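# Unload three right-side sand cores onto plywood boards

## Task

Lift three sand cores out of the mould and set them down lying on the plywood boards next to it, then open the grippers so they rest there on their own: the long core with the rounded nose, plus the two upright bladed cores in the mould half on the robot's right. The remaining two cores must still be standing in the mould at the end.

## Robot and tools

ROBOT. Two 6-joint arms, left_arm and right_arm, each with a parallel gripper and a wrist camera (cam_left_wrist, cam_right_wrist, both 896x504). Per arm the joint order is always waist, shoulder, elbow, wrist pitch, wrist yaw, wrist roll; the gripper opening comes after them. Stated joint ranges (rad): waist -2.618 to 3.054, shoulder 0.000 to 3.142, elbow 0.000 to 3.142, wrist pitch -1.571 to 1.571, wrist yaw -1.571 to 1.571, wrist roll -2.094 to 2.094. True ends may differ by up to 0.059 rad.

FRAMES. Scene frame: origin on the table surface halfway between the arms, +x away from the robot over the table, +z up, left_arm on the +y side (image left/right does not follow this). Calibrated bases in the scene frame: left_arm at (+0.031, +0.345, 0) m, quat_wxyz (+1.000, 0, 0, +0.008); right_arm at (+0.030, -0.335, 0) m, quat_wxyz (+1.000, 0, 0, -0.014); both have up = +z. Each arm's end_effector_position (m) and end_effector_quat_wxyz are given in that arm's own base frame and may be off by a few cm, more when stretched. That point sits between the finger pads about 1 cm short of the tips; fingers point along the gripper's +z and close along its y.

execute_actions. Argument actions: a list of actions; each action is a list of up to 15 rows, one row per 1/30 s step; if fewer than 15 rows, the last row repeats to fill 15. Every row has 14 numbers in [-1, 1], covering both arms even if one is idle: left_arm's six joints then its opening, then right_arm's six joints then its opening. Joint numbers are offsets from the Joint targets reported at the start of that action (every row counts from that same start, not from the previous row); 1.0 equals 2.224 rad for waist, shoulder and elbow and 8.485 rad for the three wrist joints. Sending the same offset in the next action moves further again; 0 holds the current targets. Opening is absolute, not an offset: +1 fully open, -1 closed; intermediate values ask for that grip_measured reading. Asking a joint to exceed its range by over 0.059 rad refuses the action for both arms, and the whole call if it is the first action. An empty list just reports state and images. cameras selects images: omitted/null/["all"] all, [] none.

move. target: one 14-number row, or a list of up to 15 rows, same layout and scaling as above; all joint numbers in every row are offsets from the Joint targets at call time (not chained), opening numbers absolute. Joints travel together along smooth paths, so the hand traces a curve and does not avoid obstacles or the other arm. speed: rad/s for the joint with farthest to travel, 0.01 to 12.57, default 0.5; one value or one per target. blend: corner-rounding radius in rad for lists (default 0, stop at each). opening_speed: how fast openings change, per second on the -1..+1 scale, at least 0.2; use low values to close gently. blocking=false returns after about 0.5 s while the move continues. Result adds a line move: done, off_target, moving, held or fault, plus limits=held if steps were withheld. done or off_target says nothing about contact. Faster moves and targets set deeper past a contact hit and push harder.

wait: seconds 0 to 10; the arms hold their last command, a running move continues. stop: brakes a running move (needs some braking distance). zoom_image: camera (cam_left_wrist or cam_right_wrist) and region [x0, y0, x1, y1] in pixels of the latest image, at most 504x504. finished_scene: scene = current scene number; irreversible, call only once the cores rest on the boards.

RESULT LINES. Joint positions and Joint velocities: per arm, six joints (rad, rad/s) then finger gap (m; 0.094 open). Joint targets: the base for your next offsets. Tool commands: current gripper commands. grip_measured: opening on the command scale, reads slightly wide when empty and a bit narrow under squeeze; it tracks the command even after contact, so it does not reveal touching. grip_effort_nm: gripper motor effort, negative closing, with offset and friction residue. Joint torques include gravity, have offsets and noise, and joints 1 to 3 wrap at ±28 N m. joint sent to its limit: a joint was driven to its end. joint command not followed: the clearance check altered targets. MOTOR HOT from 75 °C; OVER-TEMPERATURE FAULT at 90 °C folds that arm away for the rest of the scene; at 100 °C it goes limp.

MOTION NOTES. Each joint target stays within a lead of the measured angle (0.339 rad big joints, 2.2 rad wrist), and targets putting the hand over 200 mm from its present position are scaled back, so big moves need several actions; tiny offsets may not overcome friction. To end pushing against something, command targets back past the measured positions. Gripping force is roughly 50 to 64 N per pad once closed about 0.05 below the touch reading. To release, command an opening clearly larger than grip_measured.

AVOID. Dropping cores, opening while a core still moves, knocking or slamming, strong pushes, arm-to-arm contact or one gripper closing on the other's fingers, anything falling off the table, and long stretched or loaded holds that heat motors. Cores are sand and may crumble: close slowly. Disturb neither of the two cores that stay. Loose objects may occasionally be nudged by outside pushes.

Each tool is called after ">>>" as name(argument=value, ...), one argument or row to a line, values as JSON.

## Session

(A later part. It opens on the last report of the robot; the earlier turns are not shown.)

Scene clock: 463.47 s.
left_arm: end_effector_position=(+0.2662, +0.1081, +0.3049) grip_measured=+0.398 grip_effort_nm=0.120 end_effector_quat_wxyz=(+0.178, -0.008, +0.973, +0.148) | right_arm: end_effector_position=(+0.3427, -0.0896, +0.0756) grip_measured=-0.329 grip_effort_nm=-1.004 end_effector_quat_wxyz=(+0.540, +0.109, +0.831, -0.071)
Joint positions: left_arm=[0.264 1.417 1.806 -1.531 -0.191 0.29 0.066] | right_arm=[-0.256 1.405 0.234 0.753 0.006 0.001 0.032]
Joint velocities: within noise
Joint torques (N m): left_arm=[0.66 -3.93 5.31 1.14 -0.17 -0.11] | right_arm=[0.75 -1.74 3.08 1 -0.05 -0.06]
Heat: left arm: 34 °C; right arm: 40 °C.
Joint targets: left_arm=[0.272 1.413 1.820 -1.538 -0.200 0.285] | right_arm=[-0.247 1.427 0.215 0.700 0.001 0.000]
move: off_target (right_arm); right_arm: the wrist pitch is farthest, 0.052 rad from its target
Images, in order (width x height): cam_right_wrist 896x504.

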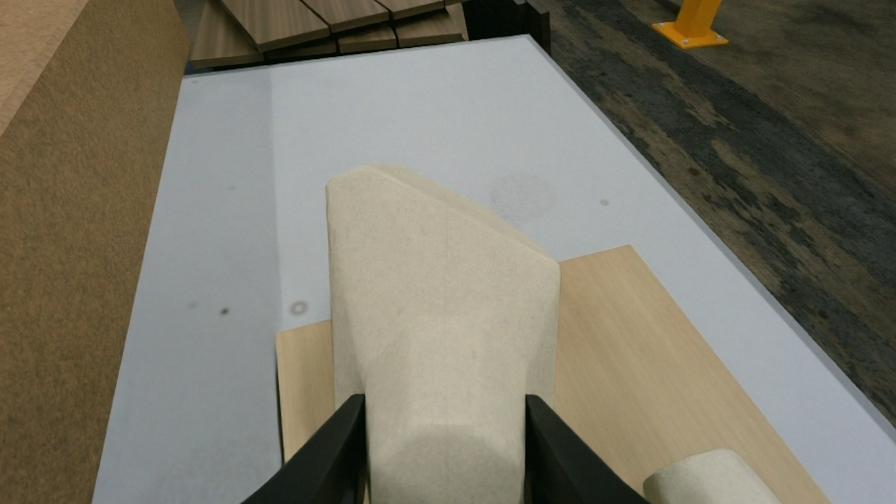

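>>> move(
  target=[
    [0,0,0,0,0,0,0.4, 0,0.025,-0.035,-0.006,0,0,-0.6],
  ],
  speed=0.08,
  cameras=["cam_right_wrist"],
)

Scene clock: 468.63 s.
left_arm: end_effector_position=(+0.2662, +0.1081, +0.3049) grip_measured=+0.398 grip_effort_nm=0.125 end_effector_quat_wxyz=(+0.178, -0.008, +0.973, +0.148) | right_arm: end_effector_position=(+0.3279, -0.0855, +0.0541) grip_measured=-0.332 grip_effort_nm=-0.999 end_effector_quat_wxyz=(+0.525, +0.110, +0.841, -0.070)
Joint positions: left_arm=[0.264 1.417 1.806 -1.531 -0.191 0.29 0.066] | right_arm=[-0.255 1.449 0.168 0.828 0.006 0.001 0.031]
Joint velocities: within noise
Joint torques (N m): left_arm=[0.64 -4.08 5.41 1.19 -0.21 -0.11] | right_arm=[0.65 -0.79 1.7 -0.13 -0.06 -0.05]
Heat: left arm: 34 °C; right arm: 40 °C.
Joint targets: left_arm=[0.272 1.413 1.820 -1.538 -0.200 0.285] | right_arm=[-0.247 1.482 0.138 0.650 0.001 -0.001]
move: off_target (right_arm); right_arm: the wrist pitch is farthest, 0.179 rad from its target
Images, in order (width x height): cam_right_wrist 896x504.

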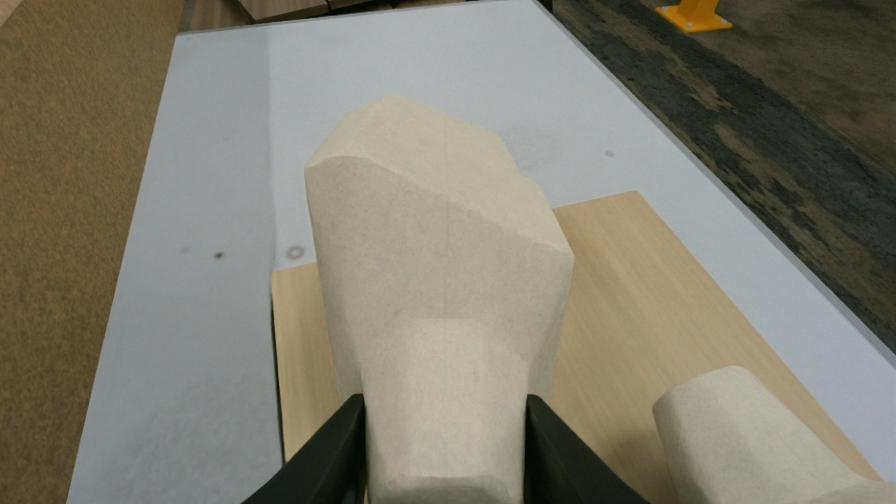

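>>> move(
  target=[
    [0,0,0,0,0,0,0.4, 0,0.02,-0.02,0.0,0,0,-0.6],
  ],
  speed=0.08,
  cameras=["cam_right_wrist"],
)

Scene clock: 472.47 s.
left_arm: end_effector_position=(+0.2662, +0.1081, +0.3049) grip_measured=+0.398 grip_effort_nm=0.125 end_effector_quat_wxyz=(+0.178, -0.008, +0.973, +0.148) | right_arm: end_effector_position=(+0.3155, -0.0823, +0.0345) grip_measured=-0.335 grip_effort_nm=-1.004 end_effector_quat_wxyz=(+0.505, +0.111, +0.854, -0.067)
Joint positions: left_arm=[0.264 1.417 1.806 -1.531 -0.191 0.29 0.066] | right_arm=[-0.255 1.492 0.128 0.862 0.006 0 0.031]
Joint velocities: within noise
Joint torques (N m): left_arm=[0.68 -3.93 5.24 1.15 -0.19 -0.12] | right_arm=[0.64 -0.66 1.02 -0.48 -0.06 -0.06]
Heat: left arm: 34 °C; right arm: 40 °C.
Joint targets: left_arm=[0.272 1.413 1.820 -1.538 -0.200 0.285] | right_arm=[-0.247 1.527 0.093 0.650 0.001 -0.001]
move: off_target (right_arm); right_arm: the wrist pitch is farthest, 0.212 rad from its target
Images, in order (width x height): cam_right_wrist 896x504.

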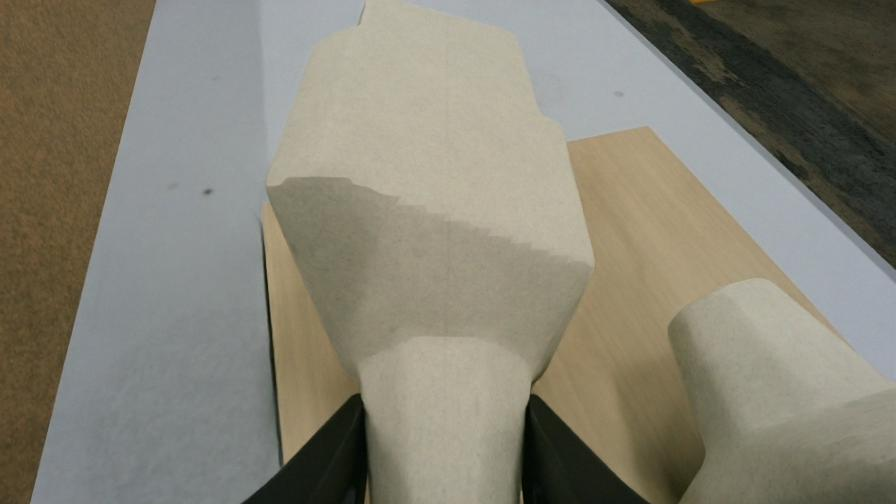

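>>> move(
  target=[
    [0,0,0,0,0,0,0.4, -0.003,-0.021,0.0256,0.0224,0,0,-0.6],
  ],
  speed=0.08,
  cameras=["cam_right_wrist"],
)

Scene clock: 478.60 s.
left_arm: end_effector_position=(+0.2662, +0.1081, +0.3049) grip_measured=+0.398 grip_effort_nm=0.115 end_effector_quat_wxyz=(+0.178, -0.008, +0.973, +0.148) | right_arm: end_effector_position=(+0.3194, -0.0833, +0.0419) grip_measured=-0.335 grip_effort_nm=-1.009 end_effector_quat_wxyz=(+0.517, +0.110, +0.846, -0.069)
Joint positions: left_arm=[0.264 1.417 1.806 -1.531 -0.191 0.29 0.066] | right_arm=[-0.255 1.485 0.133 0.878 0.006 0 0.031]
Joint velocities: within noise
Joint torques (N m): left_arm=[0.64 -3.93 5.35 1.18 -0.17 -0.11] | right_arm=[0.06 -3.6 5.04 1.12 -0.06 -0.05]
Heat: left arm: 34 °C; right arm: 40 °C.
Joint targets: left_arm=[0.272 1.413 1.820 -1.538 -0.200 0.285] | right_arm=[-0.254 1.480 0.150 0.840 0.001 -0.001]
move: off_target (right_arm); right_arm: the wrist pitch is farthest, 0.038 rad from its target
Images, in order (width x height): cam_right_wrist 896x504.

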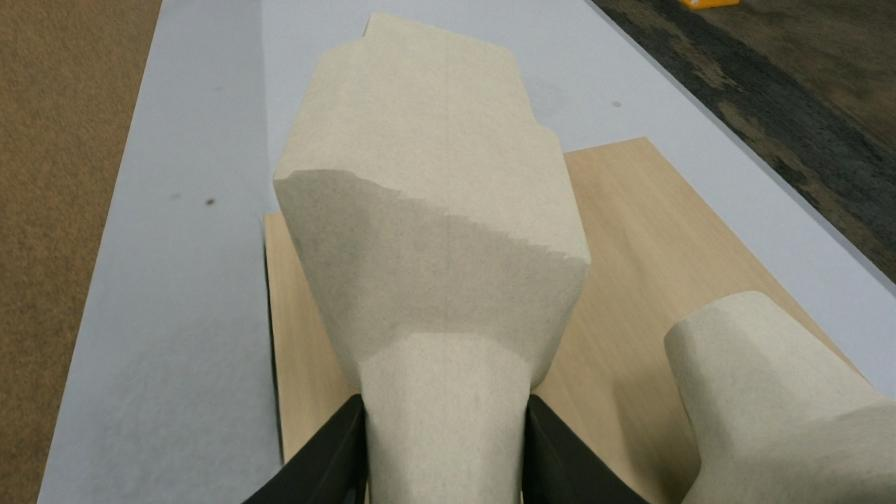

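>>> move(
  target=[
    [0,0,0,0,0,0,0.4, 0,0.012,-0.0202,-0.002,0,0,-0.6],
  ],
  speed=0.08,
  cameras=["cam_right_wrist"],
)

Scene clock: 484.50 s.
left_arm: end_effector_position=(+0.2662, +0.1081, +0.3049) grip_measured=+0.398 grip_effort_nm=0.125 end_effector_quat_wxyz=(+0.178, -0.008, +0.973, +0.148) | right_arm: end_effector_position=(+0.3184, -0.0830, +0.0401) grip_measured=-0.335 grip_effort_nm=-1.004 end_effector_quat_wxyz=(+0.515, +0.110, +0.847, -0.068)
Joint positions: left_arm=[0.264 1.417 1.806 -1.531 -0.191 0.29 0.066] | right_arm=[-0.255 1.49 0.129 0.882 0.006 0 0.031]
Joint velocities: within noise
Joint torques (N m): left_arm=[0.68 -3.97 5.41 1.15 -0.16 -0.11] | right_arm=[0.08 -2.03 1.89 0.92 -0.06 -0.05]
Heat: left arm: 34 °C; right arm: 40 °C.
Joint targets: left_arm=[0.272 1.413 1.820 -1.538 -0.200 0.285] | right_arm=[-0.254 1.507 0.105 0.823 0.001 -0.001]
move: off_target (right_arm); right_arm: the wrist pitch is farthest, 0.059 rad from its target
Images, in order (width x height): cam_right_wrist 896x504.

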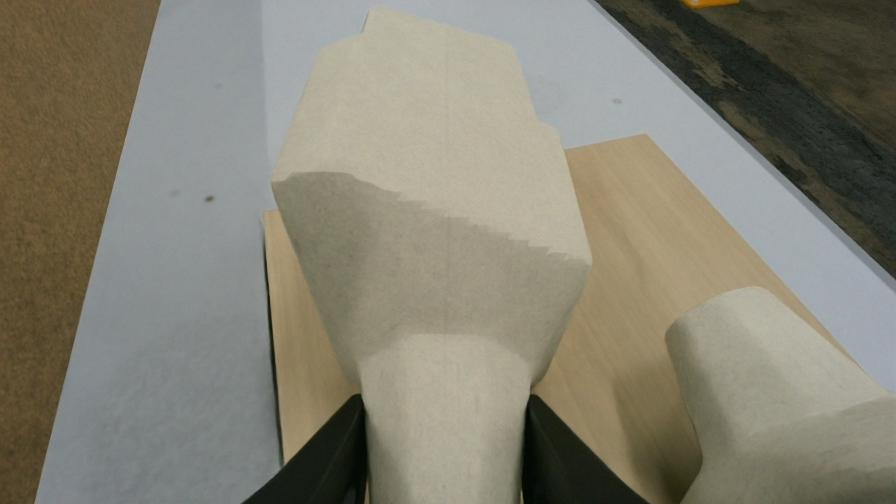

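>>> move(
  target=[0,0,0,0,0,0,0.4, 0,0,0,0,0,0,0.1],
  opening_speed=0.25,
  cameras=["cam_right_wrist"],
)

Scene clock: 491.00 s.
left_arm: end_effector_position=(+0.2662, +0.1081, +0.3049) grip_measured=+0.398 grip_effort_nm=0.120 end_effector_quat_wxyz=(+0.178, -0.008, +0.973, +0.148) | right_arm: end_effector_position=(+0.3085, -0.0804, +0.0249) grip_measured=+0.097 grip_effort_nm=0.183 end_effector_quat_wxyz=(+0.490, +0.112, +0.862, -0.065)
Joint positions: left_arm=[0.264 1.417 1.806 -1.531 -0.191 0.29 0.066] | right_arm=[-0.255 1.5 0.114 0.849 0.006 0 0.052]
Joint velocities: within noise
Joint torques (N m): left_arm=[0.7 -4.01 5.42 1.17 -0.2 -0.11] | right_arm=[0.08 -2.69 2.81 1.18 -0.06 -0.05]
Heat: left arm: 34 °C; right arm: 39 °C.
Joint targets: left_arm=[0.272 1.413 1.820 -1.538 -0.200 0.285] | right_arm=[-0.254 1.507 0.105 0.823 0.001 -0.001]
move: done
Images, in order (width x height): cam_right_wrist 896x504.

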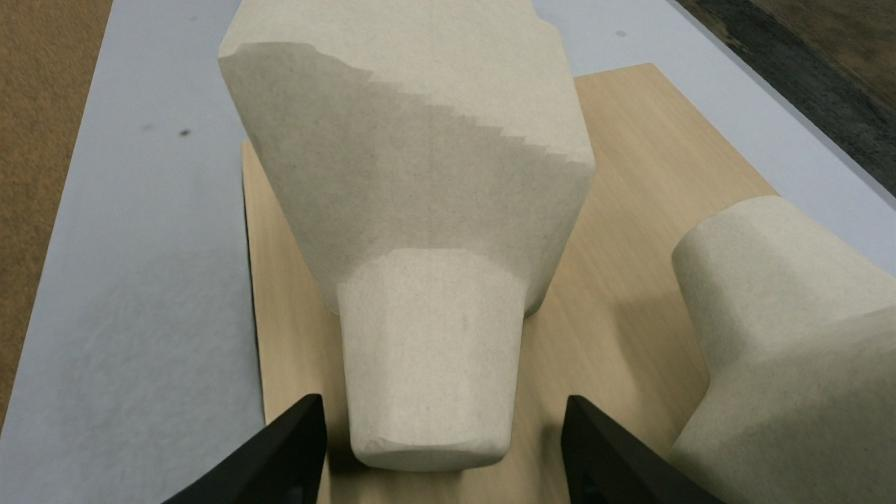

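>>> move(
  target=[0,0,0,0,0,0,0.4, 0,-0.3013,0.0584,-0.0837,0,0,0.1],
  speed=0.3,
  cameras=["cam_right_wrist"],
)

Scene clock: 501.97 s.
left_arm: end_effector_position=(+0.2662, +0.1081, +0.3049) grip_measured=+0.398 grip_effort_nm=0.120 end_effector_quat_wxyz=(+0.178, -0.008, +0.973, +0.148) | right_arm: end_effector_position=(+0.2815, -0.0734, +0.0903) grip_measured=+0.097 grip_effort_nm=0.178 end_effector_quat_wxyz=(+0.491, +0.112, +0.862, -0.065)
Joint positions: left_arm=[0.264 1.417 1.806 -1.531 -0.191 0.29 0.066] | right_arm=[-0.255 0.848 0.202 0.111 0.006 0 0.052]
Joint velocities: within noise
Joint torques (N m): left_arm=[0.61 -3.95 5.37 1.16 -0.2 -0.12] | right_arm=[0.09 -1.69 8.58 1.47 -0.05 -0.05]
Heat: left arm: 34 °C; right arm: 39 °C.
Joint targets: left_arm=[0.272 1.413 1.820 -1.538 -0.200 0.285] | right_arm=[-0.254 0.837 0.235 0.112 0.001 -0.001]
move: done
Images, in order (width x height): cam_right_wrist 896x504.

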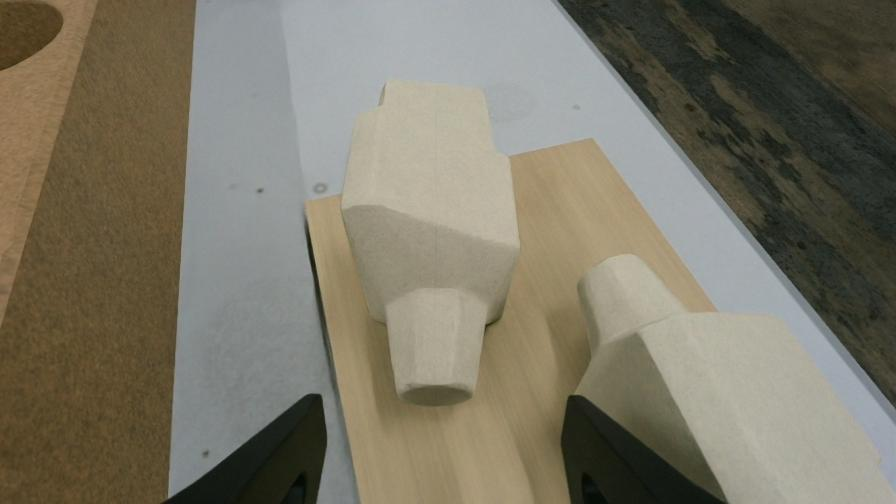

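>>> move(
  target=[
    [0,0,0,0,0,0,0.4, 0,0,0.04,0,0,0,0.1],
    [0,0,0,0,0,0,0.4, 0,0.343,0.726,-0.19,0,0,0.1],
  ],
  speed=0.7,
  cameras=["cam_right_wrist"],
)

Scene clock: 512.20 s.
left_arm: end_effector_position=(+0.2662, +0.1081, +0.3049) grip_measured=+0.398 grip_effort_nm=0.115 end_effector_quat_wxyz=(+0.178, -0.008, +0.973, +0.148) | right_arm: end_effector_position=(+0.3164, -0.0825, +0.2599) grip_measured=+0.097 grip_effort_nm=0.178 end_effector_quat_wxyz=(+0.154, +0.126, +0.980, -0.023)
Joint positions: left_arm=[0.264 1.417 1.806 -1.531 -0.191 0.29 0.066] | right_arm=[-0.255 1.592 1.819 -1.486 0.006 0 0.052]
Joint velocities: within noise
Joint torques (N m): left_arm=[0.72 -3.99 5.33 1.16 -0.19 -0.12] | right_arm=[0.09 -4.75 7.36 0.45 -0.06 -0.05]
Heat: left arm: 34 °C; right arm: 39 °C.
Joint targets: left_arm=[0.272 1.413 1.820 -1.538 -0.200 0.285] | right_arm=[-0.254 1.600 1.850 -1.500 0.001 -0.001]
move: done
Images, in order (width x height): cam_right_wrist 896x504.

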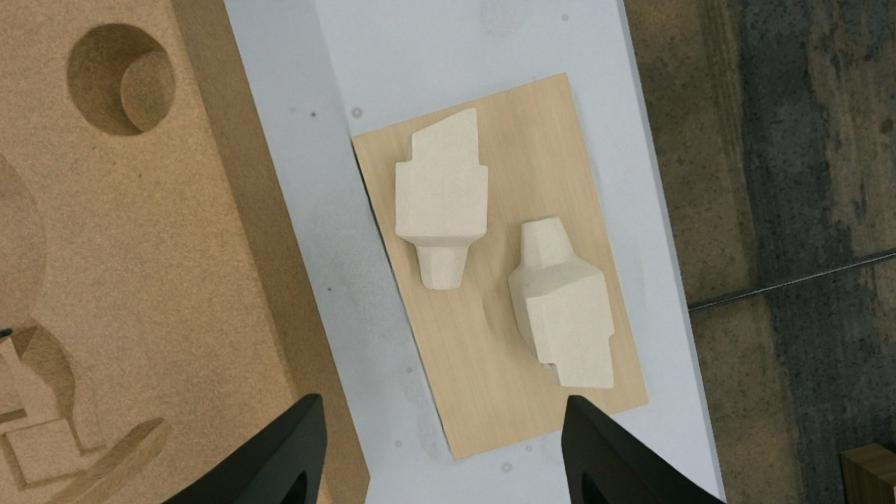

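>>> finished_scene(
  scene=2,
)

The scene is finished: the task was done.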